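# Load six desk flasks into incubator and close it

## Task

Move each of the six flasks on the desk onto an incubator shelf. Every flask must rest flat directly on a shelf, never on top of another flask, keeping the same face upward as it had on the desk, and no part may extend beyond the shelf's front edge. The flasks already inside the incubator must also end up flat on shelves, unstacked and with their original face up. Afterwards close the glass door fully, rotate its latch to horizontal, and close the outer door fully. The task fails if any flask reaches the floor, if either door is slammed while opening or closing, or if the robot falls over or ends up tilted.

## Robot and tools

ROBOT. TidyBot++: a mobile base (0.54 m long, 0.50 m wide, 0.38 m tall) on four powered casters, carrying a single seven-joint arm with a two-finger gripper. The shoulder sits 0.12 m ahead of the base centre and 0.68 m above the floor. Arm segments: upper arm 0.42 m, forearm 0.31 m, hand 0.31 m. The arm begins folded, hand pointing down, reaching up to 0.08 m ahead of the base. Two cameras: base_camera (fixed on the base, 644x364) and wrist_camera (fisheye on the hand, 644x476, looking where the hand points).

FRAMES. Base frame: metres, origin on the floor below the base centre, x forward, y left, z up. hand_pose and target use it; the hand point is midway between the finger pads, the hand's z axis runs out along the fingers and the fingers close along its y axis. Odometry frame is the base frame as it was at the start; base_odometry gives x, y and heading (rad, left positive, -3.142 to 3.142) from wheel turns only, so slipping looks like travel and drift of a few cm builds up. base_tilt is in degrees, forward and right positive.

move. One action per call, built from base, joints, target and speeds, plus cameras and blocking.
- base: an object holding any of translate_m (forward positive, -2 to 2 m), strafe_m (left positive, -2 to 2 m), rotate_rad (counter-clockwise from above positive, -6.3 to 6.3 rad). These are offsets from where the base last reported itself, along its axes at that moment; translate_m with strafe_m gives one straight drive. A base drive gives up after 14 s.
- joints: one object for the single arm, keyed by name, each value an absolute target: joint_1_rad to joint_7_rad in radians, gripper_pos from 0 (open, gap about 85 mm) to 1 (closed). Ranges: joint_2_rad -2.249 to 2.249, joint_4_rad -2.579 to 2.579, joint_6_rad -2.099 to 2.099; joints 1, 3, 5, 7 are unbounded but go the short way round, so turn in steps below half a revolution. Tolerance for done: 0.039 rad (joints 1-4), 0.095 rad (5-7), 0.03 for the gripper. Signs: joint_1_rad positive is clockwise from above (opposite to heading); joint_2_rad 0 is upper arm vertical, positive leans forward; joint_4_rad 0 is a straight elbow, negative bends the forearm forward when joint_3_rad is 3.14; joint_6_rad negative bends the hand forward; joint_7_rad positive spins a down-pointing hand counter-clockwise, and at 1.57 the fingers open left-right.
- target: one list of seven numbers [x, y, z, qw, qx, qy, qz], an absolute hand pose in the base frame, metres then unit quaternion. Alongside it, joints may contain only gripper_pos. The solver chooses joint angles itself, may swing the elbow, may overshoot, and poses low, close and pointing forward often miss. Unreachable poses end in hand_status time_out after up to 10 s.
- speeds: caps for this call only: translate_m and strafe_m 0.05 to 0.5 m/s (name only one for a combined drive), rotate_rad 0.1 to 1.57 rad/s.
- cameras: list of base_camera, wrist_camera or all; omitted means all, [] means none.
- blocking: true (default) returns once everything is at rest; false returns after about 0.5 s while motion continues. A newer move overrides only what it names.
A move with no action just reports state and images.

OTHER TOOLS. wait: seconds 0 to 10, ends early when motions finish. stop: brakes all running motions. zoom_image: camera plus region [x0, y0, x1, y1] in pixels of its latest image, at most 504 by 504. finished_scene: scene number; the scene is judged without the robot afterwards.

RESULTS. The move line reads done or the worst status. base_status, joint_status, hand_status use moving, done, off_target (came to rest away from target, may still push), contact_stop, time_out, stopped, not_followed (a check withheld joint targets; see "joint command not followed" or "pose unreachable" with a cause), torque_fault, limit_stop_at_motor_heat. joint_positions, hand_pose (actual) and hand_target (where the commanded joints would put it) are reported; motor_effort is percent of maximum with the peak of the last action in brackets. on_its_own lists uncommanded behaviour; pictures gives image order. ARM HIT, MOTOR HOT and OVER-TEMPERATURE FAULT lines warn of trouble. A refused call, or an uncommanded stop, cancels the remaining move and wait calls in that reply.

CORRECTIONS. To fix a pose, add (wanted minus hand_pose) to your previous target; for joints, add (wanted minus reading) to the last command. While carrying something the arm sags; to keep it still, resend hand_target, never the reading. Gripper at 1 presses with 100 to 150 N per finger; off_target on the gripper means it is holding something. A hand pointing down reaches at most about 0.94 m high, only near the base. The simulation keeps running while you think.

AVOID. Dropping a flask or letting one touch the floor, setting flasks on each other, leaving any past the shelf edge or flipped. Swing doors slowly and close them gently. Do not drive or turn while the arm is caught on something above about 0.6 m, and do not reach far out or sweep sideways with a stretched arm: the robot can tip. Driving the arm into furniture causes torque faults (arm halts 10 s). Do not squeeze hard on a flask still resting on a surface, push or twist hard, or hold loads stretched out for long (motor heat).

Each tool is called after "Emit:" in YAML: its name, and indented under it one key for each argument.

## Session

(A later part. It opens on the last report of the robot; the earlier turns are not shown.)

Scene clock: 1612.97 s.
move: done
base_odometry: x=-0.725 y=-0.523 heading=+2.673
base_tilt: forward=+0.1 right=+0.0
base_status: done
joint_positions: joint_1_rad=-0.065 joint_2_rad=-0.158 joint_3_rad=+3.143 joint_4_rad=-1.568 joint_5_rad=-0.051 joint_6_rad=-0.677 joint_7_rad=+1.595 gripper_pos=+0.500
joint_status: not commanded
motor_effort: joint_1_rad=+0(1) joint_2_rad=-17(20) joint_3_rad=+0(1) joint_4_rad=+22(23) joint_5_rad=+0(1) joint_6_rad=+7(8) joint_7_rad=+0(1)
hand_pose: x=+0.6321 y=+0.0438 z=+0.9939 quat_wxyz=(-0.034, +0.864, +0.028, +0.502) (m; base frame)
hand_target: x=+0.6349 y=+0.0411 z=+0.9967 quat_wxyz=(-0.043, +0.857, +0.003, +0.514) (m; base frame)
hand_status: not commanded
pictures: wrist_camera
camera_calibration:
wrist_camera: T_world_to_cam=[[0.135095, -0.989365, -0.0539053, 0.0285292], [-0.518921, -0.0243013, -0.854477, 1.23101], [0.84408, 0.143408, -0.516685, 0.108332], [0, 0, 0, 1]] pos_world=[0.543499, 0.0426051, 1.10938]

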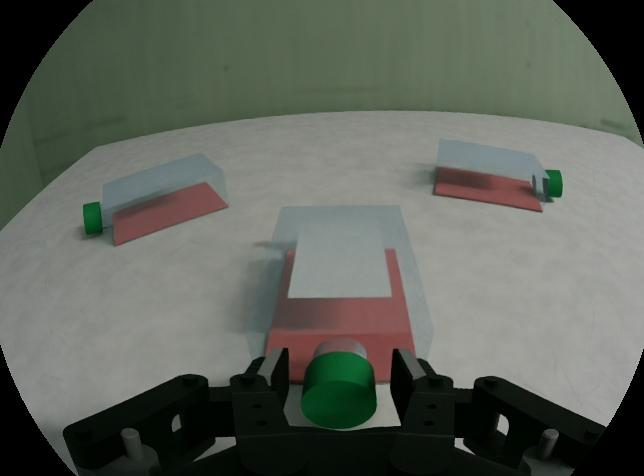

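Emit:
move:
  joints: {"joint_2_rad": -0.160, "joint_4_rad": -1.602, "joint_6_rad": -0.62}
  cameras: []

Emit:
move:
  joints: {"gripper_pos": 0.8}
  cameras: ["wrist_camera"]

Scene clock: 1616.20 s.
move: done
base_odometry: x=-0.725 y=-0.523 heading=+2.673
base_tilt: forward=+0.1 right=+0.0
base_status: not commanded
joint_positions: joint_1_rad=-0.065 joint_2_rad=-0.158 joint_3_rad=+3.143 joint_4_rad=-1.579 joint_5_rad=-0.051 joint_6_rad=-0.664 joint_7_rad=+1.595 gripper_pos=+0.500
joint_status: all done
motor_effort: joint_1_rad=+0(0) joint_2_rad=-17(18) joint_3_rad=+0(1) joint_4_rad=+22(22) joint_5_rad=+0(1) joint_6_rad=+7(8) joint_7_rad=+1(2)
hand_pose: x=+0.6330 y=+0.0437 z=+0.9910 quat_wxyz=(-0.034, +0.863, +0.028, +0.503) (m; base frame)
hand_target: x=+0.6366 y=+0.0412 z=+0.9909 quat_wxyz=(-0.043, +0.858, +0.003, +0.512) (m; base frame)
hand_status: not commanded
pictures: none
No camera images: "cameras" was empty.

Scene clock: 1616.90 s.
move: off_target
base_odometry: x=-0.725 y=-0.523 heading=+2.673
base_tilt: forward=+0.1 right=+0.0
base_status: not commanded
joint_positions: joint_1_rad=-0.065 joint_2_rad=-0.158 joint_3_rad=+3.143 joint_4_rad=-1.579 joint_5_rad=-0.051 joint_6_rad=-0.663 joint_7_rad=+1.595 gripper_pos=+0.694
joint_status: gripper_pos off_target (ended at +0.694, target +0.800)
motor_effort: joint_1_rad=+0(0) joint_2_rad=-16(18) joint_3_rad=-1(1) joint_4_rad=+21(22) joint_5_rad=+0(1) joint_6_rad=+7(8) joint_7_rad=+0(1)
hand_pose: x=+0.6332 y=+0.0437 z=+0.9914 quat_wxyz=(-0.034, +0.863, +0.028, +0.504) (m; base frame)
hand_target: x=+0.6366 y=+0.0412 z=+0.9909 quat_wxyz=(-0.043, +0.858, +0.003, +0.512) (m; base frame)
hand_status: not commanded
pictures: wrist_camera
camera_calibration:
wrist_camera: T_world_to_cam=[[0.134574, -0.98944, -0.0538357, 0.028492], [-0.516142, -0.0236158, -0.856178, 1.22933], [0.845865, 0.143006, -0.513869, 0.102216], [0, 0, 0, 1]] pos_world=[0.544214, 0.0426052, 1.10659]

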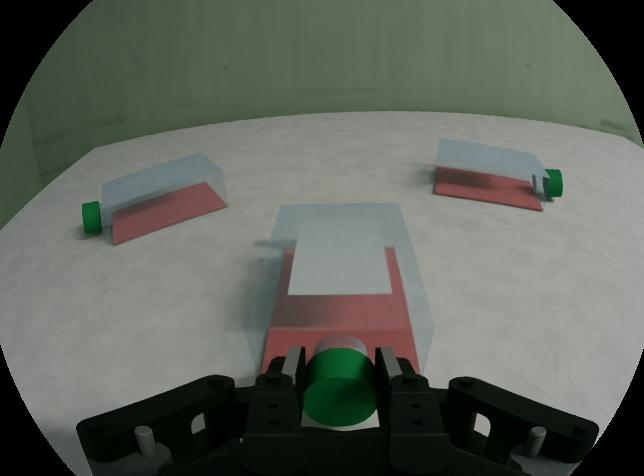

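Emit:
move:
  joints: {"joint_2_rad": -0.142, "joint_4_rad": -1.38, "joint_6_rad": -0.88}
  cameras: []

Emit:
move:
  base: {"translate_m": -0.297, "strafe_m": -0.045}
  speeds: {"translate_m": 0.25}
  cameras: []

Emit:
move:
  base: {"translate_m": -0.773, "strafe_m": -1.13, "rotate_rad": -1.419}
  speeds: {"strafe_m": 0.35, "rotate_rad": 0.45}
  cameras: ["wrist_camera"]

Scene clock: 1637.47 s.
move: done
base_odometry: x=-0.725 y=-0.523 heading=+2.673
base_tilt: forward=+0.1 right=+0.0
base_status: not commanded
joint_positions: joint_1_rad=-0.065 joint_2_rad=-0.148 joint_3_rad=+3.143 joint_4_rad=-1.388 joint_5_rad=-0.051 joint_6_rad=-0.823 joint_7_rad=+1.595 gripper_pos=+0.694
joint_status: all done
motor_effort: joint_1_rad=+0(0) joint_2_rad=-17(20) joint_3_rad=+0(1) joint_4_rad=+22(25) joint_5_rad=-1(1) joint_6_rad=+8(9) joint_7_rad=+1(1)
hand_pose: x=+0.6268 y=+0.0452 z=+1.0528 quat_wxyz=(-0.035, +0.857, +0.032, +0.512) (m; base frame)
hand_target: x=+0.6207 y=+0.0422 z=+1.0392 quat_wxyz=(-0.043, +0.872, +0.007, +0.488) (m; base frame)
hand_status: not commanded
pictures: none
No camera images: "cameras" was empty.

Scene clock: 1639.57 s.
move: done
base_odometry: x=-0.440 y=-0.616 heading=+2.673
base_tilt: forward=+0.1 right=+0.0
base_status: done
joint_positions: joint_1_rad=-0.065 joint_2_rad=-0.139 joint_3_rad=+3.143 joint_4_rad=-1.388 joint_5_rad=-0.051 joint_6_rad=-0.828 joint_7_rad=+1.595 gripper_pos=+0.694
joint_status: not commanded
motor_effort: joint_1_rad=+0(1) joint_2_rad=-18(21) joint_3_rad=+0(1) joint_4_rad=+22(23) joint_5_rad=+0(1) joint_6_rad=+8(9) joint_7_rad=+0(1)
hand_pose: x=+0.6292 y=+0.0454 z=+1.0473 quat_wxyz=(-0.035, +0.861, +0.032, +0.507) (m; base frame)
hand_target: x=+0.6207 y=+0.0422 z=+1.0392 quat_wxyz=(-0.043, +0.872, +0.007, +0.488) (m; base frame)
hand_status: not commanded
pictures: none
No camera images: "cameras" was empty.

Scene clock: 1644.50 s.
move: done
base_odometry: x=+0.760 y=+0.043 heading=+1.254
base_tilt: forward=+0.1 right=+0.0
base_status: done
joint_positions: joint_1_rad=-0.067 joint_2_rad=-0.133 joint_3_rad=+3.141 joint_4_rad=-1.388 joint_5_rad=-0.051 joint_6_rad=-0.828 joint_7_rad=+1.595 gripper_pos=+0.694
joint_status: not commanded
motor_effort: joint_1_rad=+0(3) joint_2_rad=-18(20) joint_3_rad=+0(4) joint_4_rad=+22(23) joint_5_rad=-1(2) joint_6_rad=+8(8) joint_7_rad=+1(1)
hand_pose: x=+0.6310 y=+0.0479 z=+1.0444 quat_wxyz=(-0.036, +0.862, +0.034, +0.504) (m; base frame)
hand_target: x=+0.6207 y=+0.0422 z=+1.0392 quat_wxyz=(-0.043, +0.872, +0.007, +0.488) (m; base frame)
hand_status: not commanded
pictures: wrist_camera
camera_calibration:
wrist_camera: T_world_to_cam=[[0.147197, -0.987773, -0.051358, 0.0251462], [-0.513923, -0.0320135, -0.857239, 1.27388], [0.845113, 0.152577, -0.512351, 0.129141], [0, 0, 0, 1]] pos_world=[0.541834, 0.045916, 1.15947]

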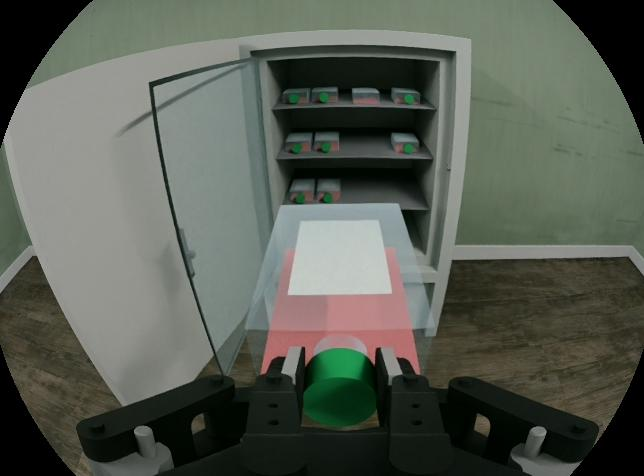

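Emit:
zoom_image:
  camera: "wrist_camera"
  region: [250, 60, 460, 220]

Scaled by 2.400.

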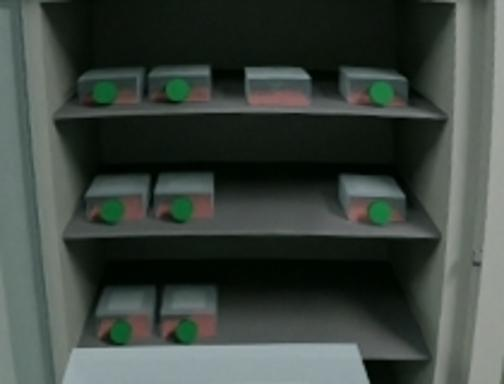

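Emit:
move:
  joints: {"joint_2_rad": -0.138, "joint_4_rad": -1.70, "joint_6_rad": -0.525}
  base: {"translate_m": 0.5, "strafe_m": -0.005}
  speeds: {"translate_m": 0.3}
  cameras: []

Emit:
move:
  joints: {"joint_2_rad": -0.135, "joint_4_rad": -2.04, "joint_6_rad": -0.15}
  base: {"translate_m": 0.35}
  speeds: {"translate_m": 0.2}
  cameras: ["wrist_camera"]

Emit:
zoom_image:
  camera: "wrist_camera"
  region: [100, 100, 520, 340]

Scene clock: 1658.37 s.
move: done
base_odometry: x=+0.921 y=+0.517 heading=+1.254
base_tilt: forward=+0.1 right=+0.0
base_status: done
joint_positions: joint_1_rad=-0.067 joint_2_rad=-0.128 joint_3_rad=+3.141 joint_4_rad=-1.682 joint_5_rad=-0.051 joint_6_rad=-0.574 joint_7_rad=+1.595 gripper_pos=+0.694
joint_status: all done
motor_effort: joint_1_rad=+0(1) joint_2_rad=-19(21) joint_3_rad=-1(1) joint_4_rad=+23(25) joint_5_rad=-1(1) joint_6_rad=+8(9) joint_7_rad=+1(1)
hand_pose: x=+0.6419 y=+0.0455 z=+0.9404 quat_wxyz=(-0.033, +0.874, +0.028, +0.485) (m; base frame)
hand_target: x=+0.6447 y=+0.0408 z=+0.9478 quat_wxyz=(-0.042, +0.864, +0.002, +0.502) (m; base frame)
hand_status: not commanded
pictures: none
No camera images: "cameras" was empty.

Scene clock: 1660.90 s.
move: done
base_odometry: x=+1.030 y=+0.850 heading=+1.254
base_tilt: forward=+0.1 right=+0.0
base_status: done
joint_positions: joint_1_rad=-0.067 joint_2_rad=-0.130 joint_3_rad=+3.141 joint_4_rad=-2.020 joint_5_rad=-0.051 joint_6_rad=-0.199 joint_7_rad=+1.595 gripper_pos=+0.694
joint_status: all done
motor_effort: joint_1_rad=+0(0) joint_2_rad=-18(20) joint_3_rad=+0(1) joint_4_rad=+21(24) joint_5_rad=-1(1) joint_6_rad=+8(9) joint_7_rad=+0(1)
hand_pose: x=+0.6318 y=+0.0393 z=+0.8458 quat_wxyz=(-0.028, +0.865, +0.021, +0.501) (m; base frame)
hand_target: x=+0.6336 y=+0.0363 z=+0.8508 quat_wxyz=(-0.038, +0.856, -0.003, +0.516) (m; base frame)
hand_status: not commanded
pictures: wrist_camera
camera_calibration:
wrist_camera: T_world_to_cam=[[0.11546, -0.991955, -0.0519056, 0.0269896], [-0.521771, -0.016101, -0.852934, 1.10444], [0.845236, 0.125562, -0.519433, 0.0349299], [0, 0, 0, 1]] pos_world=[0.543624, 0.0401691, 0.961558]

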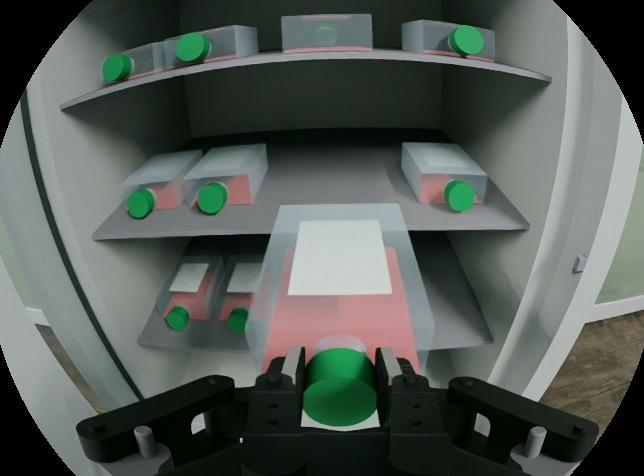

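Scaled by 1.200.

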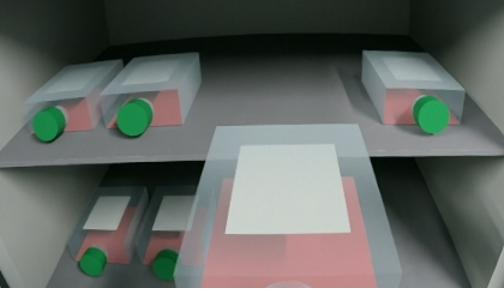

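Emit:
move:
  joints: {"joint_2_rad": -0.118, "joint_4_rad": -2.10, "joint_6_rad": -0.072}
  base: {"translate_m": 0.07, "strafe_m": 0.018}
  speeds: {"translate_m": 0.1}
  cameras: ["wrist_camera"]

Emit:
zoom_image:
  camera: "wrist_camera"
  region: [100, 100, 520, 340]

Scene clock: 1671.60 s.
move: done
base_odometry: x=+1.035 y=+0.922 heading=+1.254
base_tilt: forward=+0.1 right=+0.0
base_status: done
joint_positions: joint_1_rad=-0.067 joint_2_rad=-0.113 joint_3_rad=+3.141 joint_4_rad=-2.083 joint_5_rad=-0.051 joint_6_rad=-0.119 joint_7_rad=+1.595 gripper_pos=+0.694
joint_status: all done
motor_effort: joint_1_rad=+0(1) joint_2_rad=-18(20) joint_3_rad=+0(1) joint_4_rad=+21(24) joint_5_rad=+0(1) joint_6_rad=+8(9) joint_7_rad=+1(2)
hand_pose: x=+0.6303 y=+0.0380 z=+0.8234 quat_wxyz=(-0.026, +0.865, +0.019, +0.502) (m; base frame)
hand_target: x=+0.6321 y=+0.0353 z=+0.8294 quat_wxyz=(-0.037, +0.856, -0.004, +0.516) (m; base frame)
hand_status: not commanded
pictures: wrist_camera
camera_calibration:
wrist_camera: T_world_to_cam=[[0.111678, -0.992465, -0.0504151, 0.0258805], [-0.521177, -0.0152994, -0.853311, 1.08436], [0.84611, 0.121571, -0.518958, 0.0239911], [0, 0, 0, 1]] pos_world=[0.541952, 0.0393589, 0.939049]

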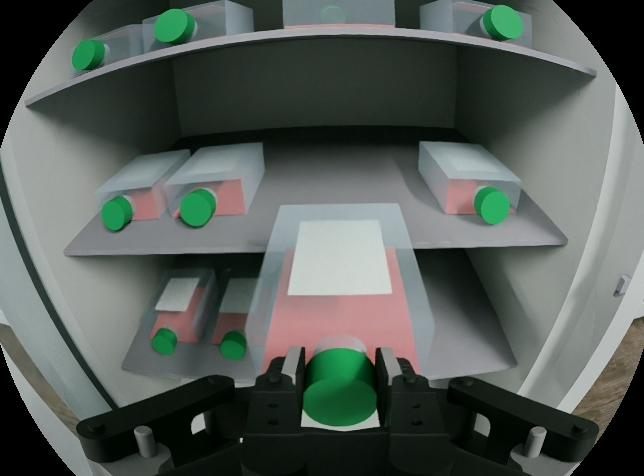

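Scaled by 1.200.

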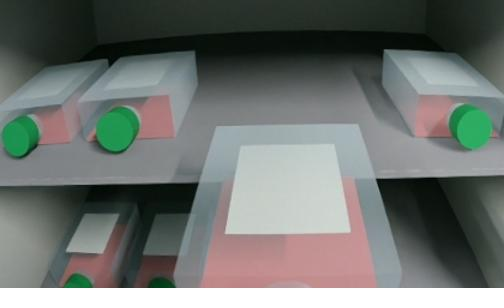

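Emit:
move:
  base: {"translate_m": 0.125, "strafe_m": 0.004}
  speeds: {"translate_m": 0.08}
  cameras: []

Emit:
move:
  joints: {"joint_2_rad": -0.112, "joint_4_rad": -2.125, "joint_6_rad": -0.042}
  cameras: ["wrist_camera"]

Scene clock: 1683.17 s.
move: done
base_odometry: x=+1.070 y=+1.042 heading=+1.254
base_tilt: forward=+0.1 right=+0.0
base_status: done
joint_positions: joint_1_rad=-0.067 joint_2_rad=-0.112 joint_3_rad=+3.141 joint_4_rad=-2.083 joint_5_rad=-0.051 joint_6_rad=-0.118 joint_7_rad=+1.595 gripper_pos=+0.694
joint_status: not commanded
motor_effort: joint_1_rad=+0(1) joint_2_rad=-18(21) joint_3_rad=-1(1) joint_4_rad=+21(22) joint_5_rad=+0(1) joint_6_rad=+8(9) joint_7_rad=+1(1)
hand_pose: x=+0.6304 y=+0.0380 z=+0.8228 quat_wxyz=(-0.026, +0.865, +0.019, +0.501) (m; base frame)
hand_target: x=+0.6321 y=+0.0353 z=+0.8294 quat_wxyz=(-0.037, +0.856, -0.004, +0.516) (m; base frame)
hand_status: not commanded
pictures: none
No camera images: "cameras" was empty.

Scene clock: 1683.80 s.
move: done
base_odometry: x=+1.070 y=+1.042 heading=+1.254
base_tilt: forward=+0.1 right=+0.0
base_status: not commanded
joint_positions: joint_1_rad=-0.067 joint_2_rad=-0.112 joint_3_rad=+3.141 joint_4_rad=-2.108 joint_5_rad=-0.051 joint_6_rad=-0.088 joint_7_rad=+1.595 gripper_pos=+0.694
joint_status: all done
motor_effort: joint_1_rad=+0(0) joint_2_rad=-17(20) joint_3_rad=+0(1) joint_4_rad=+21(22) joint_5_rad=+0(1) joint_6_rad=+8(10) joint_7_rad=+1(1)
hand_pose: x=+0.6283 y=+0.0373 z=+0.8173 quat_wxyz=(-0.026, +0.863, +0.019, +0.504) (m; base frame)
hand_target: x=+0.6304 y=+0.0349 z=+0.8205 quat_wxyz=(-0.037, +0.856, -0.004, +0.516) (m; base frame)
hand_status: not commanded
pictures: wrist_camera
camera_calibration:
wrist_camera: T_world_to_cam=[[0.110475, -0.992642, -0.0495641, 0.0252032], [-0.516955, -0.0147985, -0.855885, 1.07757], [0.848854, 0.120177, -0.514786, 0.0175442], [0, 0, 0, 1]] pos_world=[0.539377, 0.0388557, 0.932555]

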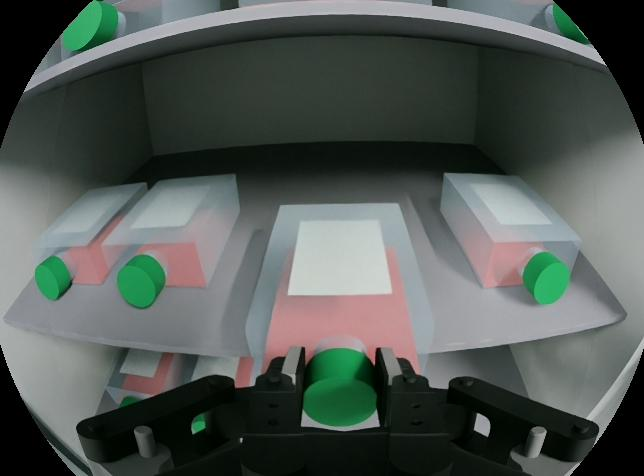

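Emit:
move:
  base: {"translate_m": 0.048}
  speeds: {"translate_m": 0.06}
  cameras: []

Emit:
move:
  joints: {"joint_2_rad": -0.108, "joint_4_rad": -2.145, "joint_6_rad": -0.017}
  cameras: []

Emit:
move:
  joints: {"joint_2_rad": -0.104, "joint_4_rad": -2.160, "joint_6_rad": -0.002}
  cameras: ["wrist_camera"]

Scene clock: 1692.43 s.
move: done
base_odometry: x=+1.085 y=+1.088 heading=+1.254
base_tilt: forward=+0.1 right=+0.0
base_status: done
joint_positions: joint_1_rad=-0.067 joint_2_rad=-0.109 joint_3_rad=+3.141 joint_4_rad=-2.108 joint_5_rad=-0.051 joint_6_rad=-0.088 joint_7_rad=+1.595 gripper_pos=+0.694
joint_status: not commanded
motor_effort: joint_1_rad=+0(1) joint_2_rad=-18(20) joint_3_rad=+0(1) joint_4_rad=+21(22) joint_5_rad=+0(1) joint_6_rad=+7(9) joint_7_rad=+1(1)
hand_pose: x=+0.6286 y=+0.0373 z=+0.8158 quat_wxyz=(-0.026, +0.864, +0.019, +0.503) (m; base frame)
hand_target: x=+0.6304 y=+0.0349 z=+0.8205 quat_wxyz=(-0.037, +0.856, -0.004, +0.516) (m; base frame)
hand_status: not commanded
pictures: none
No camera images: "cameras" was empty.

Scene clock: 1693.03 s.
move: done
base_odometry: x=+1.085 y=+1.088 heading=+1.254
base_tilt: forward=+0.1 right=+0.0
base_status: not commanded
joint_positions: joint_1_rad=-0.067 joint_2_rad=-0.109 joint_3_rad=+3.141 joint_4_rad=-2.128 joint_5_rad=-0.051 joint_6_rad=-0.063 joint_7_rad=+1.595 gripper_pos=+0.694
joint_status: all done
motor_effort: joint_1_rad=+0(0) joint_2_rad=-18(18) joint_3_rad=+0(1) joint_4_rad=+21(22) joint_5_rad=-1(1) joint_6_rad=+8(9) joint_7_rad=+0(1)
hand_pose: x=+0.6269 y=+0.0368 z=+0.8118 quat_wxyz=(-0.025, +0.863, +0.018, +0.505) (m; base frame)
hand_target: x=+0.6290 y=+0.0345 z=+0.8142 quat_wxyz=(-0.037, +0.856, -0.005, +0.516) (m; base frame)
hand_status: not commanded
pictures: none
No camera images: "cameras" was empty.

Scene clock: 1693.60 s.
move: done
base_odometry: x=+1.085 y=+1.088 heading=+1.254
base_tilt: forward=+0.1 right=+0.0
base_status: not commanded
joint_positions: joint_1_rad=-0.067 joint_2_rad=-0.109 joint_3_rad=+3.141 joint_4_rad=-2.138 joint_5_rad=-0.051 joint_6_rad=-0.045 joint_7_rad=+1.595 gripper_pos=+0.694
joint_status: all done
motor_effort: joint_1_rad=+0(1) joint_2_rad=-17(19) joint_3_rad=+0(1) joint_4_rad=+21(21) joint_5_rad=+0(1) joint_6_rad=+7(9) joint_7_rad=+1(1)
hand_pose: x=+0.6266 y=+0.0365 z=+0.8107 quat_wxyz=(-0.025, +0.861, +0.018, +0.508) (m; base frame)
hand_target: x=+0.6273 y=+0.0342 z=+0.8080 quat_wxyz=(-0.036, +0.857, -0.005, +0.514) (m; base frame)
hand_status: not commanded
pictures: wrist_camera
camera_calibration:
wrist_camera: T_world_to_cam=[[0.109015, -0.99287, -0.0482165, 0.024083], [-0.508294, -0.0139936, -0.86107, 1.06985], [0.854256, 0.118378, -0.506195, 0.00532541], [0, 0, 0, 1]] pos_world=[0.536621, 0.0382518, 0.925069]

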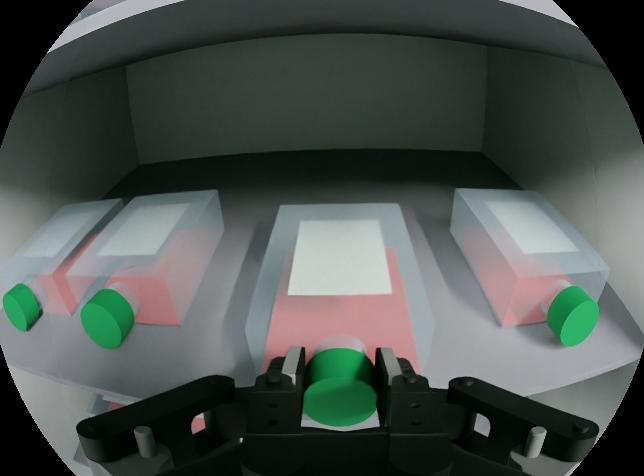

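Emit:
move:
  joints: {"joint_2_rad": -0.104, "joint_4_rad": -2.168, "joint_6_rad": 0.002}
  cameras: []

Emit:
move:
  joints: {"joint_2_rad": -0.108, "joint_4_rad": -2.156, "joint_6_rad": -0.010}
  cameras: []

Emit:
move:
  joints: {"gripper_pos": 0.5}
  cameras: ["wrist_camera"]

Emit:
move:
  base: {"translate_m": -0.08}
  speeds: {"translate_m": 0.08}
  cameras: ["wrist_camera"]

Scene clock: 1698.13 s.
move: done
base_odometry: x=+1.085 y=+1.088 heading=+1.254
base_tilt: forward=+0.1 right=+0.0
base_status: not commanded
joint_positions: joint_1_rad=-0.067 joint_2_rad=-0.109 joint_3_rad=+3.141 joint_4_rad=-2.142 joint_5_rad=-0.051 joint_6_rad=-0.038 joint_7_rad=+1.595 gripper_pos=+0.694
joint_status: all done
motor_effort: joint_1_rad=+0(1) joint_2_rad=-16(17) joint_3_rad=+0(1) joint_4_rad=+20(21) joint_5_rad=+0(0) joint_6_rad=+7(8) joint_7_rad=+1(1)
hand_pose: x=+0.6266 y=+0.0364 z=+0.8105 quat_wxyz=(-0.025, +0.860, +0.018, +0.509) (m; base frame)
hand_target: x=+0.6256 y=+0.0341 z=+0.8046 quat_wxyz=(-0.036, +0.858, -0.005, +0.513) (m; base frame)
hand_status: not commanded
pictures: none
No camera images: "cameras" was empty.

Scene clock: 1698.63 s.
move: done
base_odometry: x=+1.085 y=+1.088 heading=+1.254
base_tilt: forward=+0.1 right=+0.0
base_status: not commanded
joint_positions: joint_1_rad=-0.067 joint_2_rad=-0.109 joint_3_rad=+3.141 joint_4_rad=-2.142 joint_5_rad=-0.051 joint_6_rad=-0.038 joint_7_rad=+1.595 gripper_pos=+0.694
joint_status: all done
motor_effort: joint_1_rad=+0(0) joint_2_rad=-17(18) joint_3_rad=+0(1) joint_4_rad=+20(20) joint_5_rad=+0(1) joint_6_rad=+7(8) joint_7_rad=+1(1)
hand_pose: x=+0.6266 y=+0.0364 z=+0.8106 quat_wxyz=(-0.025, +0.860, +0.018, +0.509) (m; base frame)
hand_target: x=+0.6268 y=+0.0343 z=+0.8100 quat_wxyz=(-0.036, +0.857, -0.005, +0.514) (m; base frame)
hand_status: not commanded
pictures: none
No camera images: "cameras" was empty.

Scene clock: 1699.33 s.
move: done
base_odometry: x=+1.085 y=+1.088 heading=+1.254
base_tilt: forward=+0.1 right=+0.0
base_status: not commanded
joint_positions: joint_1_rad=-0.067 joint_2_rad=-0.109 joint_3_rad=+3.141 joint_4_rad=-2.142 joint_5_rad=-0.051 joint_6_rad=-0.038 joint_7_rad=+1.595 gripper_pos=+0.500
joint_status: all done
motor_effort: joint_1_rad=+0(0) joint_2_rad=-17(18) joint_3_rad=+0(1) joint_4_rad=+20(21) joint_5_rad=+0(1) joint_6_rad=+7(8) joint_7_rad=+0(1)
hand_pose: x=+0.6266 y=+0.0364 z=+0.8106 quat_wxyz=(-0.025, +0.860, +0.018, +0.509) (m; base frame)
hand_target: x=+0.6268 y=+0.0343 z=+0.8100 quat_wxyz=(-0.036, +0.857, -0.005, +0.514) (m; base frame)
hand_status: not commanded
pictures: wrist_camera
camera_calibration:
wrist_camera: T_world_to_cam=[[0.108803, -0.992909, -0.0478976, 0.0238265], [-0.505672, -0.0137994, -0.862615, 1.06932], [0.855837, 0.118076, -0.503588, 0.00222171], [0, 0, 0, 1]] pos_world=[0.536233, 0.0381513, 0.924674]

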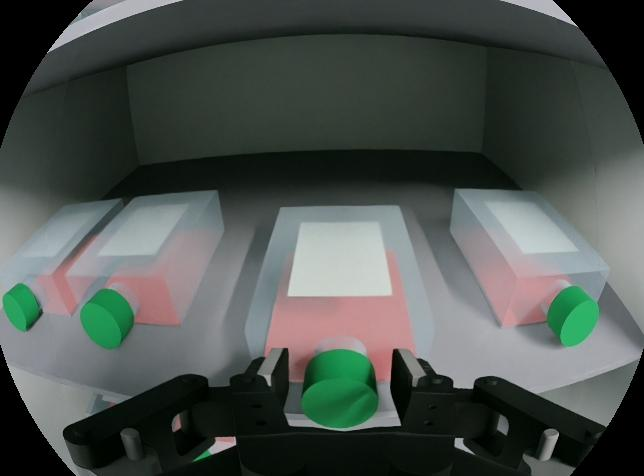

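Scene clock: 1700.87 s.
move: done
base_odometry: x=+1.060 y=+1.012 heading=+1.254
base_tilt: forward=+0.1 right=+0.0
base_status: done
joint_positions: joint_1_rad=-0.067 joint_2_rad=-0.107 joint_3_rad=+3.141 joint_4_rad=-2.142 joint_5_rad=-0.051 joint_6_rad=-0.038 joint_7_rad=+1.595 gripper_pos=+0.500
joint_status: not commanded
motor_effort: joint_1_rad=+0(1) joint_2_rad=-17(20) joint_3_rad=+0(1) joint_4_rad=+20(21) joint_5_rad=+0(1) joint_6_rad=+7(8) joint_7_rad=+1(1)
hand_pose: x=+0.6268 y=+0.0364 z=+0.8099 quat_wxyz=(-0.025, +0.860, +0.018, +0.509) (m; base frame)
hand_target: x=+0.6268 y=+0.0343 z=+0.8100 quat_wxyz=(-0.036, +0.857, -0.005, +0.514) (m; base frame)
hand_status: not commanded
pictures: wrist_camera
camera_calibration:
wrist_camera: T_world_to_cam=[[0.108742, -0.992908, -0.0480461, 0.0239356], [-0.506801, -0.0137949, -0.861953, 1.06895], [0.855177, 0.11808, -0.504707, 0.00305373], [0, 0, 0, 1]] pos_world=[0.536529, 0.0381513, 0.924072]

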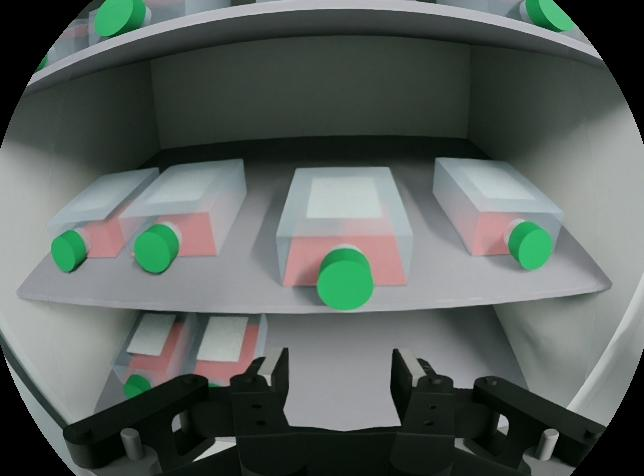

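Emit:
move:
  joints: {"gripper_pos": 1.0, "joint_2_rad": -0.112}
  cameras: []

Emit:
move:
  base: {"translate_m": 0.088}
  speeds: {"translate_m": 0.05}
  cameras: ["wrist_camera"]

Emit:
move:
  base: {"translate_m": -0.12}
  speeds: {"translate_m": 0.1}
  cameras: ["wrist_camera"]

Scene clock: 1706.47 s.
move: done
base_odometry: x=+1.060 y=+1.012 heading=+1.254
base_tilt: forward=+0.1 right=+0.0
base_status: not commanded
joint_positions: joint_1_rad=-0.067 joint_2_rad=-0.107 joint_3_rad=+3.141 joint_4_rad=-2.142 joint_5_rad=-0.051 joint_6_rad=-0.038 joint_7_rad=+1.595 gripper_pos=+0.999
joint_status: all done
motor_effort: joint_1_rad=+0(0) joint_2_rad=-18(18) joint_3_rad=-1(1) joint_4_rad=+20(21) joint_5_rad=+0(1) joint_6_rad=+7(8) joint_7_rad=+1(1)
hand_pose: x=+0.6268 y=+0.0364 z=+0.8100 quat_wxyz=(-0.025, +0.860, +0.018, +0.509) (m; base frame)
hand_target: x=+0.6263 y=+0.0343 z=+0.8121 quat_wxyz=(-0.036, +0.856, -0.005, +0.516) (m; base frame)
hand_status: not commanded
pictures: none
No camera images: "cameras" was empty.

Scene clock: 1708.73 s.
move: done
base_odometry: x=+1.087 y=+1.096 heading=+1.254
base_tilt: forward=+0.1 right=+0.0
base_status: done
joint_positions: joint_1_rad=-0.067 joint_2_rad=-0.108 joint_3_rad=+3.141 joint_4_rad=-2.142 joint_5_rad=-0.051 joint_6_rad=-0.038 joint_7_rad=+1.595 gripper_pos=+0.999
joint_status: not commanded
motor_effort: joint_1_rad=+0(1) joint_2_rad=-17(20) joint_3_rad=+0(1) joint_4_rad=+20(22) joint_5_rad=+0(1) joint_6_rad=+7(8) joint_7_rad=+0(1)
hand_pose: x=+0.6267 y=+0.0364 z=+0.8103 quat_wxyz=(-0.025, +0.860, +0.018, +0.509) (m; base frame)
hand_target: x=+0.6263 y=+0.0343 z=+0.8121 quat_wxyz=(-0.036, +0.856, -0.005, +0.516) (m; base frame)
hand_status: not commanded
pictures: wrist_camera
camera_calibration:
wrist_camera: T_world_to_cam=[[0.108776, -0.992909, -0.0479613, 0.023875], [-0.506177, -0.0137997, -0.862319, 1.06911], [0.855542, 0.118076, -0.504089, 0.00260762], [0, 0, 0, 1]] pos_world=[0.536331, 0.0381513, 0.924374]

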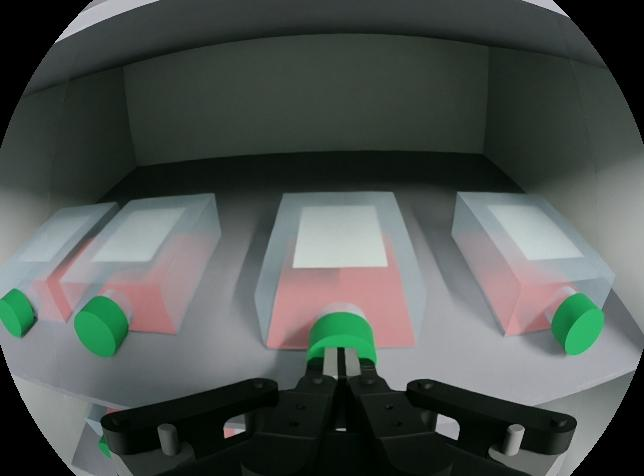

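Scene clock: 1710.47 s.
move: done
base_odometry: x=+1.050 y=+0.982 heading=+1.254
base_tilt: forward=+0.1 right=+0.0
base_status: done
joint_positions: joint_1_rad=-0.067 joint_2_rad=-0.110 joint_3_rad=+3.141 joint_4_rad=-2.142 joint_5_rad=-0.051 joint_6_rad=-0.038 joint_7_rad=+1.595 gripper_pos=+0.999
joint_status: not commanded
motor_effort: joint_1_rad=+0(1) joint_2_rad=-17(20) joint_3_rad=+0(1) joint_4_rad=+20(21) joint_5_rad=+0(1) joint_6_rad=+7(8) joint_7_rad=+0(1)
hand_pose: x=+0.6264 y=+0.0364 z=+0.8112 quat_wxyz=(-0.025, +0.860, +0.018, +0.510) (m; base frame)
hand_target: x=+0.6263 y=+0.0343 z=+0.8121 quat_wxyz=(-0.036, +0.856, -0.005, +0.516) (m; base frame)
hand_status: not commanded
pictures: wrist_camera
camera_calibration:
wrist_camera: T_world_to_cam=[[0.108897, -0.992898, -0.0479062, 0.0238515], [-0.504595, -0.0136913, -0.863248, 1.06956], [0.856461, 0.118178, -0.502502, 0.00147201], [0, 0, 0, 1]] pos_world=[0.535837, 0.0381518, 0.925178]

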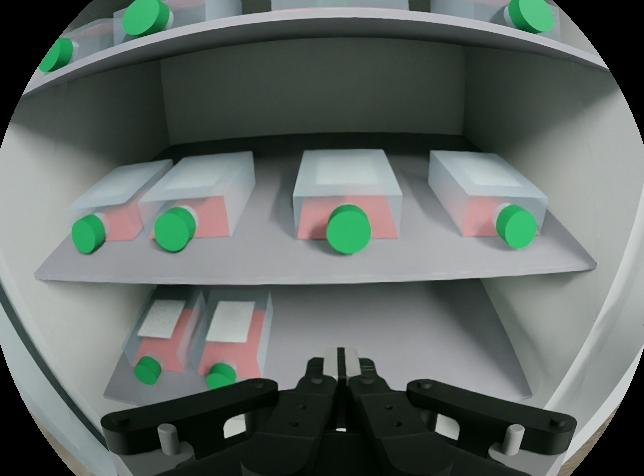

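Emit:
move:
  base: {"translate_m": -0.93}
  speeds: {"translate_m": 0.4}
  cameras: ["wrist_camera"]

Emit:
move:
  base: {"translate_m": -0.818, "strafe_m": 1.303, "rotate_rad": 1.571}
  speeds: {"strafe_m": 0.35, "rotate_rad": 0.6}
  joints: {"joint_2_rad": -0.142, "joint_4_rad": -1.38, "joint_6_rad": -0.90, "gripper_pos": 1.0}
  cameras: ["wrist_camera"]

Scene clock: 1724.53 s.
move: done
base_odometry: x=+0.760 y=+0.098 heading=+1.254
base_tilt: forward=+0.1 right=+0.0
base_status: done
joint_positions: joint_1_rad=-0.067 joint_2_rad=-0.110 joint_3_rad=+3.141 joint_4_rad=-2.142 joint_5_rad=-0.051 joint_6_rad=-0.038 joint_7_rad=+1.595 gripper_pos=+0.999
joint_status: not commanded
motor_effort: joint_1_rad=+0(1) joint_2_rad=-17(20) joint_3_rad=+0(2) joint_4_rad=+20(21) joint_5_rad=+0(1) joint_6_rad=+7(8) joint_7_rad=+0(1)
hand_pose: x=+0.6264 y=+0.0364 z=+0.8114 quat_wxyz=(-0.025, +0.860, +0.018, +0.510) (m; base frame)
hand_target: x=+0.6263 y=+0.0343 z=+0.8121 quat_wxyz=(-0.036, +0.856, -0.005, +0.516) (m; base frame)
hand_status: not commanded
pictures: wrist_camera
camera_calibration:
wrist_camera: T_world_to_cam=[[0.108915, -0.992898, -0.0478717, 0.0238145], [-0.5044, -0.0137037, -0.863361, 1.06965], [0.856573, 0.11818, -0.502311, 0.00128417], [0, 0, 0, 1]] pos_world=[0.535837, 0.0381517, 0.925278]

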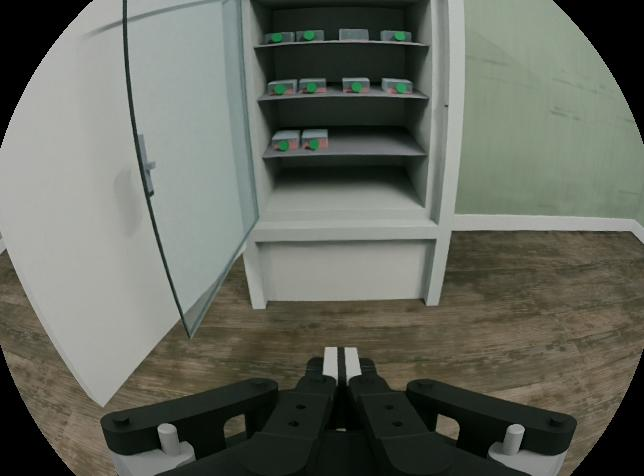

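Scene clock: 1730.10 s.
move: done
base_odometry: x=-0.733 y=-0.274 heading=+2.826
base_tilt: forward=+0.1 right=+0.0
base_status: done
joint_positions: joint_1_rad=-0.065 joint_2_rad=-0.131 joint_3_rad=+3.143 joint_4_rad=-1.387 joint_5_rad=-0.051 joint_6_rad=-0.842 joint_7_rad=+1.595 gripper_pos=+0.999
joint_status: all done
motor_effort: joint_1_rad=+0(3) joint_2_rad=-17(21) joint_3_rad=+0(4) joint_4_rad=+22(23) joint_5_rad=+0(1) joint_6_rad=+7(9) joint_7_rad=+1(2)
hand_pose: x=+0.6301 y=+0.0457 z=+1.0397 quat_wxyz=(-0.035, +0.866, +0.033, +0.497) (m; base frame)
hand_target: x=+0.6174 y=+0.0421 z=+1.0339 quat_wxyz=(-0.043, +0.877, +0.007, +0.479) (m; base frame)
hand_status: not commanded
pictures: wrist_camera
camera_calibration:
wrist_camera: T_world_to_cam=[[0.142867, -0.988337, -0.0527097, 0.0269845], [-0.527743, -0.0310166, -0.848838, 1.26921], [0.837303, 0.149088, -0.526019, 0.147082], [0, 0, 0, 1]] pos_world=[0.54281, 0.0441083, 1.15615]

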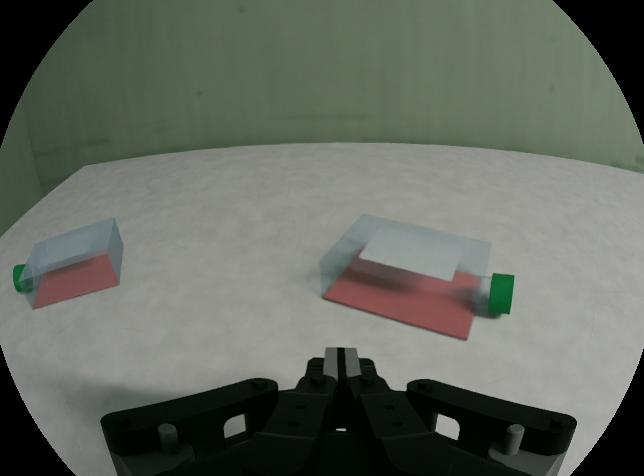

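Emit:
move:
  joints: {"joint_2_rad": -0.164, "joint_4_rad": -1.60, "joint_6_rad": -0.623}
  base: {"translate_m": 0.07, "strafe_m": 0.012}
  speeds: {"translate_m": 0.06}
  cameras: ["wrist_camera"]

Emit:
move:
  base: {"translate_m": 0.10, "strafe_m": -0.008}
  speeds: {"translate_m": 0.06}
  cameras: ["wrist_camera"]

Scene clock: 1741.03 s.
move: done
base_odometry: x=-0.803 y=-0.264 heading=+2.826
base_tilt: forward=+0.1 right=+0.0
base_status: done
joint_positions: joint_1_rad=-0.065 joint_2_rad=-0.152 joint_3_rad=+3.143 joint_4_rad=-1.578 joint_5_rad=-0.051 joint_6_rad=-0.670 joint_7_rad=+1.595 gripper_pos=+0.999
joint_status: all done
motor_effort: joint_1_rad=+0(1) joint_2_rad=-17(20) joint_3_rad=+0(1) joint_4_rad=+22(23) joint_5_rad=-1(1) joint_6_rad=+7(9) joint_7_rad=+0(1)
hand_pose: x=+0.6340 y=+0.0440 z=+0.9871 quat_wxyz=(-0.034, +0.866, +0.028, +0.498) (m; base frame)
hand_target: x=+0.6351 y=+0.0411 z=+0.9933 quat_wxyz=(-0.043, +0.857, +0.003, +0.514) (m; base frame)
hand_status: not commanded
pictures: wrist_camera
camera_calibration:
wrist_camera: T_world_to_cam=[[0.13453, -0.989401, -0.0546539, 0.0292349], [-0.526325, -0.0246157, -0.849927, 1.22646], [0.839573, 0.143106, -0.524059, 0.113282], [0, 0, 0, 1]] pos_world=[0.546474, 0.0429037, 1.10336]

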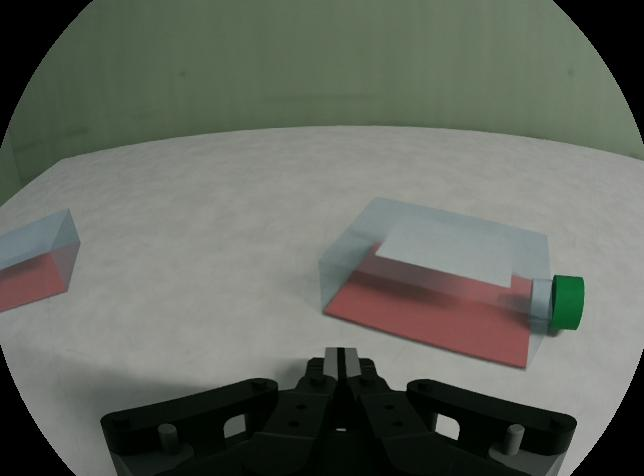

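Scene clock: 1743.23 s.
move: done
base_odometry: x=-0.896 y=-0.225 heading=+2.826
base_tilt: forward=+0.1 right=+0.0
base_status: done
joint_positions: joint_1_rad=-0.065 joint_2_rad=-0.157 joint_3_rad=+3.143 joint_4_rad=-1.578 joint_5_rad=-0.051 joint_6_rad=-0.668 joint_7_rad=+1.595 gripper_pos=+0.999
joint_status: not commanded
motor_effort: joint_1_rad=+0(1) joint_2_rad=-18(20) joint_3_rad=-1(1) joint_4_rad=+22(23) joint_5_rad=-1(1) joint_6_rad=+7(8) joint_7_rad=+0(1)
hand_pose: x=+0.6327 y=+0.0439 z=+0.9902 quat_wxyz=(-0.034, +0.864, +0.028, +0.501) (m; base frame)
hand_target: x=+0.6351 y=+0.0411 z=+0.9933 quat_wxyz=(-0.043, +0.857, +0.003, +0.514) (m; base frame)
hand_status: not commanded
pictures: wrist_camera
camera_calibration:
wrist_camera: T_world_to_cam=[[0.134767, -0.989397, -0.0541359, 0.0287474], [-0.520515, -0.0241995, -0.85351, 1.22819], [0.84315, 0.143204, -0.518257, 0.107954], [0, 0, 0, 1]] pos_world=[0.544395, 0.0427047, 1.10578]

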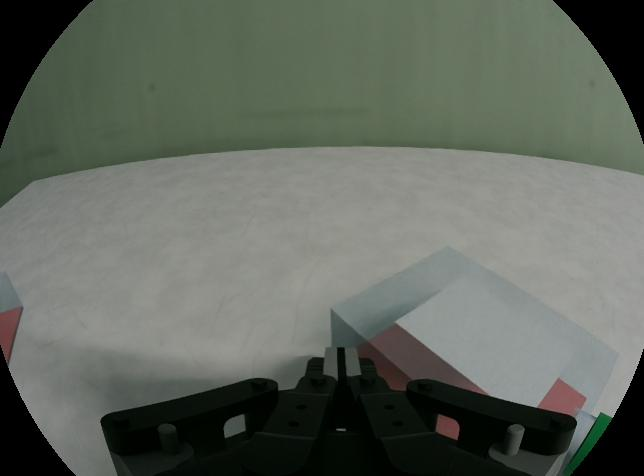

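Emit:
move:
  base: {"translate_m": 0.04, "strafe_m": -0.03}
  speeds: {"translate_m": 0.06}
  cameras: ["wrist_camera"]

Scene clock: 1751.83 s.
move: done
base_odometry: x=-0.925 y=-0.185 heading=+2.826
base_tilt: forward=+0.1 right=+0.0
base_status: done
joint_positions: joint_1_rad=-0.065 joint_2_rad=-0.158 joint_3_rad=+3.143 joint_4_rad=-1.578 joint_5_rad=-0.051 joint_6_rad=-0.668 joint_7_rad=+1.595 gripper_pos=+0.999
joint_status: not commanded
motor_effort: joint_1_rad=+0(1) joint_2_rad=-17(20) joint_3_rad=+0(2) joint_4_rad=+22(22) joint_5_rad=-1(1) joint_6_rad=+7(8) joint_7_rad=+0(1)
hand_pose: x=+0.6323 y=+0.0439 z=+0.9911 quat_wxyz=(-0.034, +0.864, +0.028, +0.502) (m; base frame)
hand_target: x=+0.6351 y=+0.0411 z=+0.9933 quat_wxyz=(-0.043, +0.857, +0.003, +0.514) (m; base frame)
hand_status: not commanded
pictures: wrist_camera
camera_calibration:
wrist_camera: T_world_to_cam=[[0.134923, -0.989384, -0.0539942, 0.028643], [-0.518754, -0.024105, -0.854584, 1.22874], [0.84421, 0.143312, -0.516499, 0.106429], [0, 0, 0, 1]] pos_world=[0.543701, 0.0427052, 1.10658]

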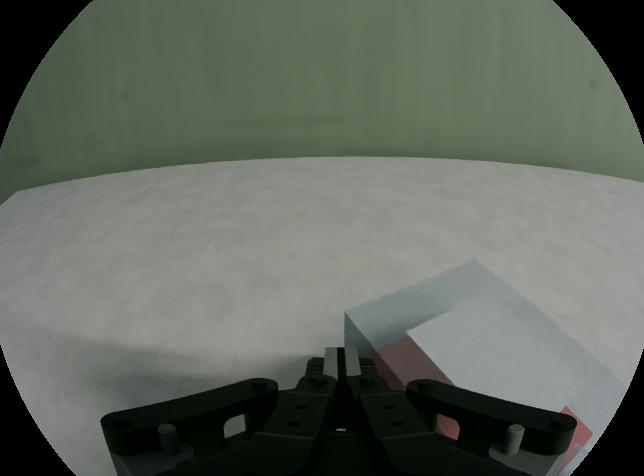

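Emit:
move:
  base: {"translate_m": -0.10}
  speeds: {"translate_m": 0.15}
  cameras: []

Emit:
move:
  joints: {"joint_2_rad": -0.142, "joint_4_rad": -1.38, "joint_6_rad": -0.90, "gripper_pos": 0.5}
  cameras: []

Emit:
move:
  base: {"translate_m": 0.015, "strafe_m": -0.466, "rotate_rad": 0.496}
  speeds: {"strafe_m": 0.25, "rotate_rad": 0.3}
  cameras: ["wrist_camera"]

Scene clock: 1770.80 s.
move: done
base_odometry: x=-0.829 y=-0.215 heading=+2.826
base_tilt: forward=+0.1 right=+0.0
base_status: done
joint_positions: joint_1_rad=-0.065 joint_2_rad=-0.163 joint_3_rad=+3.143 joint_4_rad=-1.578 joint_5_rad=-0.051 joint_6_rad=-0.667 joint_7_rad=+1.595 gripper_pos=+0.999
joint_status: not commanded
motor_effort: joint_1_rad=+0(1) joint_2_rad=-17(20) joint_3_rad=+0(1) joint_4_rad=+22(23) joint_5_rad=-1(1) joint_6_rad=+7(8) joint_7_rad=+1(1)
hand_pose: x=+0.6310 y=+0.0438 z=+0.9936 quat_wxyz=(-0.034, +0.862, +0.028, +0.505) (m; base frame)
hand_target: x=+0.6351 y=+0.0411 z=+0.9933 quat_wxyz=(-0.043, +0.857, +0.003, +0.514) (m; base frame)
hand_status: not commanded
pictures: none
No camera images: "cameras" was empty.

Scene clock: 1772.03 s.
move: done
base_odometry: x=-0.829 y=-0.215 heading=+2.826
base_tilt: forward=+0.1 right=+0.0
base_status: not commanded
joint_positions: joint_1_rad=-0.065 joint_2_rad=-0.154 joint_3_rad=+3.143 joint_4_rad=-1.385 joint_5_rad=-0.051 joint_6_rad=-0.839 joint_7_rad=+1.595 gripper_pos=+0.500
joint_status: all done
motor_effort: joint_1_rad=+0(0) joint_2_rad=-17(18) joint_3_rad=+0(1) joint_4_rad=+22(23) joint_5_rad=-1(1) joint_6_rad=+8(9) joint_7_rad=+1(1)
hand_pose: x=+0.6223 y=+0.0452 z=+1.0533 quat_wxyz=(-0.035, +0.859, +0.033, +0.509) (m; base frame)
hand_target: x=+0.6174 y=+0.0421 z=+1.0339 quat_wxyz=(-0.043, +0.877, +0.007, +0.479) (m; base frame)
hand_status: not commanded
pictures: none
No camera images: "cameras" was empty.

Scene clock: 1774.77 s.
move: done
base_odometry: x=-0.699 y=+0.232 heading=-2.960
base_tilt: forward=+0.1 right=+0.0
base_status: done
joint_positions: joint_1_rad=-0.064 joint_2_rad=-0.150 joint_3_rad=+3.145 joint_4_rad=-1.385 joint_5_rad=-0.051 joint_6_rad=-0.842 joint_7_rad=+1.595 gripper_pos=+0.500
joint_status: not commanded
motor_effort: joint_1_rad=+0(2) joint_2_rad=-17(17) joint_3_rad=+0(2) joint_4_rad=+22(22) joint_5_rad=-1(1) joint_6_rad=+7(8) joint_7_rad=+0(1)
hand_pose: x=+0.6233 y=+0.0440 z=+1.0507 quat_wxyz=(-0.035, +0.861, +0.032, +0.507) (m; base frame)
hand_target: x=+0.6174 y=+0.0421 z=+1.0339 quat_wxyz=(-0.043, +0.877, +0.007, +0.479) (m; base frame)
hand_status: not commanded
pictures: wrist_camera
camera_calibration:
wrist_camera: T_world_to_cam=[[0.141645, -0.988584, -0.0513753, 0.0262271], [-0.509537, -0.0283144, -0.859983, 1.27516], [0.84871, 0.14799, -0.50773, 0.132595], [0, 0, 0, 1]] pos_world=[0.533491, 0.0424104, 1.16529]

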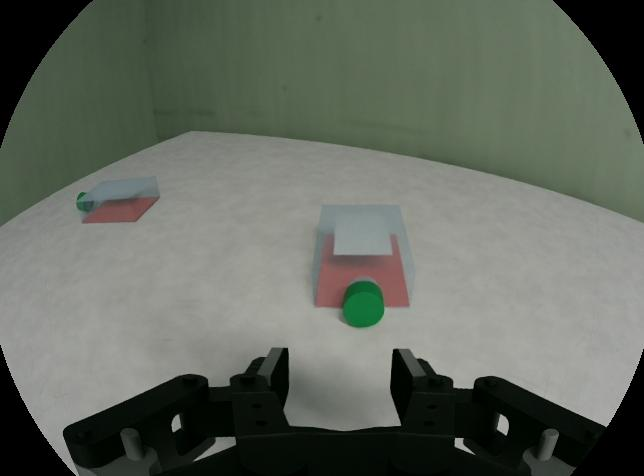

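Emit:
move:
  base: {"translate_m": 0.055, "strafe_m": 0.0065, "rotate_rad": -0.027}
  speeds: {"translate_m": 0.1, "rotate_rad": 0.1}
  joints: {"joint_2_rad": -0.164, "joint_4_rad": -1.590, "joint_6_rad": -0.632}
  cameras: ["wrist_camera"]

Scene clock: 1786.40 s.
move: done
base_odometry: x=-0.752 y=+0.216 heading=-2.988
base_tilt: forward=+0.1 right=+0.0
base_status: done
joint_positions: joint_1_rad=-0.064 joint_2_rad=-0.153 joint_3_rad=+3.144 joint_4_rad=-1.569 joint_5_rad=-0.051 joint_6_rad=-0.680 joint_7_rad=+1.595 gripper_pos=+0.500
joint_status: all done
motor_effort: joint_1_rad=+0(2) joint_2_rad=-17(21) joint_3_rad=-1(3) joint_4_rad=+22(24) joint_5_rad=-1(1) joint_6_rad=+7(8) joint_7_rad=+0(1)
hand_pose: x=+0.6331 y=+0.0429 z=+0.9905 quat_wxyz=(-0.033, +0.866, +0.028, +0.499) (m; base frame)
hand_target: x=+0.6349 y=+0.0411 z=+0.9967 quat_wxyz=(-0.043, +0.857, +0.003, +0.514) (m; base frame)
hand_status: not commanded
pictures: wrist_camera
camera_calibration:
wrist_camera: T_world_to_cam=[[0.133069, -0.989596, -0.0547076, 0.0295342], [-0.525865, -0.0237084, -0.850237, 1.22872], [0.840094, 0.141909, -0.523549, 0.115257], [0, 0, 0, 1]] pos_world=[0.545386, 0.042002, 1.10666]

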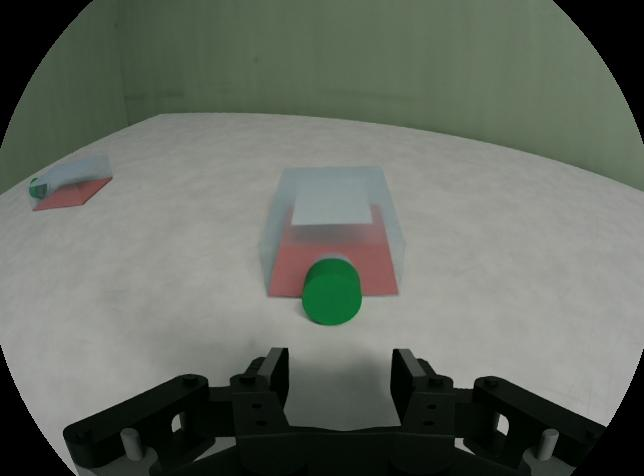

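Emit:
move:
  base: {"translate_m": 0.066, "strafe_m": 0.008}
  speeds: {"translate_m": 0.08}
  cameras: ["wrist_camera"]

Emit:
move:
  joints: {"joint_2_rad": -0.160, "joint_4_rad": -1.602, "joint_6_rad": -0.62}
  cameras: ["wrist_camera"]

Scene clock: 1791.93 s.
move: done
base_odometry: x=-0.816 y=+0.198 heading=-2.988
base_tilt: forward=+0.1 right=+0.0
base_status: done
joint_positions: joint_1_rad=-0.064 joint_2_rad=-0.158 joint_3_rad=+3.144 joint_4_rad=-1.569 joint_5_rad=-0.051 joint_6_rad=-0.677 joint_7_rad=+1.595 gripper_pos=+0.500
joint_status: not commanded
motor_effort: joint_1_rad=+0(1) joint_2_rad=-17(20) joint_3_rad=+1(1) joint_4_rad=+22(23) joint_5_rad=+0(1) joint_6_rad=+7(8) joint_7_rad=+0(1)
hand_pose: x=+0.6320 y=+0.0428 z=+0.9938 quat_wxyz=(-0.034, +0.864, +0.028, +0.502) (m; base frame)
hand_target: x=+0.6349 y=+0.0411 z=+0.9967 quat_wxyz=(-0.043, +0.857, +0.003, +0.514) (m; base frame)
hand_status: not commanded
pictures: wrist_camera
camera_calibration:
wrist_camera: T_world_to_cam=[[0.133355, -0.989581, -0.0542714, 0.0291036], [-0.519187, -0.0231105, -0.854348, 1.23081], [0.844193, 0.142109, -0.51686, 0.108659], [0, 0, 0, 1]] pos_world=[0.54341, 0.0418037, 1.10928]

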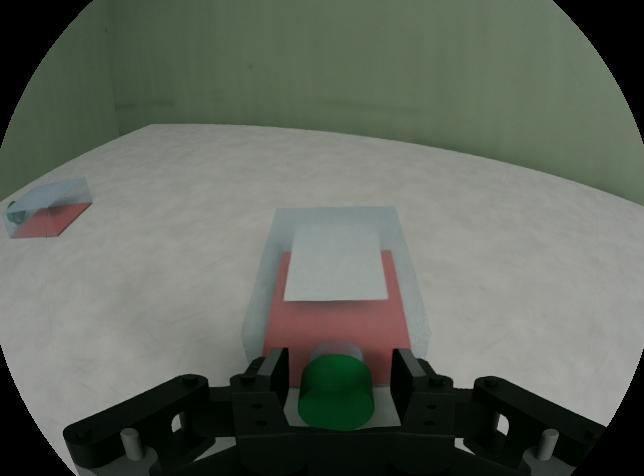

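Scene clock: 1792.50 s.
move: done
base_odometry: x=-0.816 y=+0.198 heading=-2.988
base_tilt: forward=+0.1 right=+0.0
base_status: not commanded
joint_positions: joint_1_rad=-0.064 joint_2_rad=-0.158 joint_3_rad=+3.144 joint_4_rad=-1.580 joint_5_rad=-0.051 joint_6_rad=-0.664 joint_7_rad=+1.595 gripper_pos=+0.500
joint_status: all done
motor_effort: joint_1_rad=+0(0) joint_2_rad=-17(17) joint_3_rad=+0(1) joint_4_rad=+22(23) joint_5_rad=-1(1) joint_6_rad=+7(8) joint_7_rad=+0(1)
hand_pose: x=+0.6329 y=+0.0427 z=+0.9911 quat_wxyz=(-0.033, +0.863, +0.027, +0.503) (m; base frame)
hand_target: x=+0.6366 y=+0.0412 z=+0.9909 quat_wxyz=(-0.043, +0.858, +0.003, +0.512) (m; base frame)
hand_status: not commanded
pictures: wrist_camera
camera_calibration:
wrist_camera: T_world_to_cam=[[0.132784, -0.989665, -0.0541516, 0.0289473], [-0.517393, -0.0226113, -0.855449, 1.22887], [0.845383, 0.141608, -0.515048, 0.104029], [0, 0, 0, 1]] pos_world=[0.544021, 0.0417032, 1.10638]

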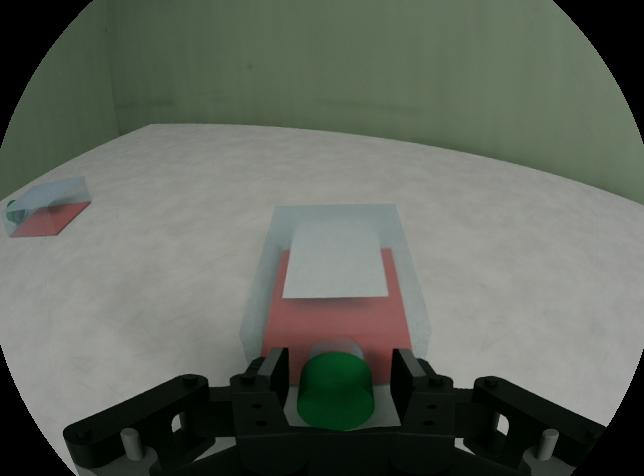

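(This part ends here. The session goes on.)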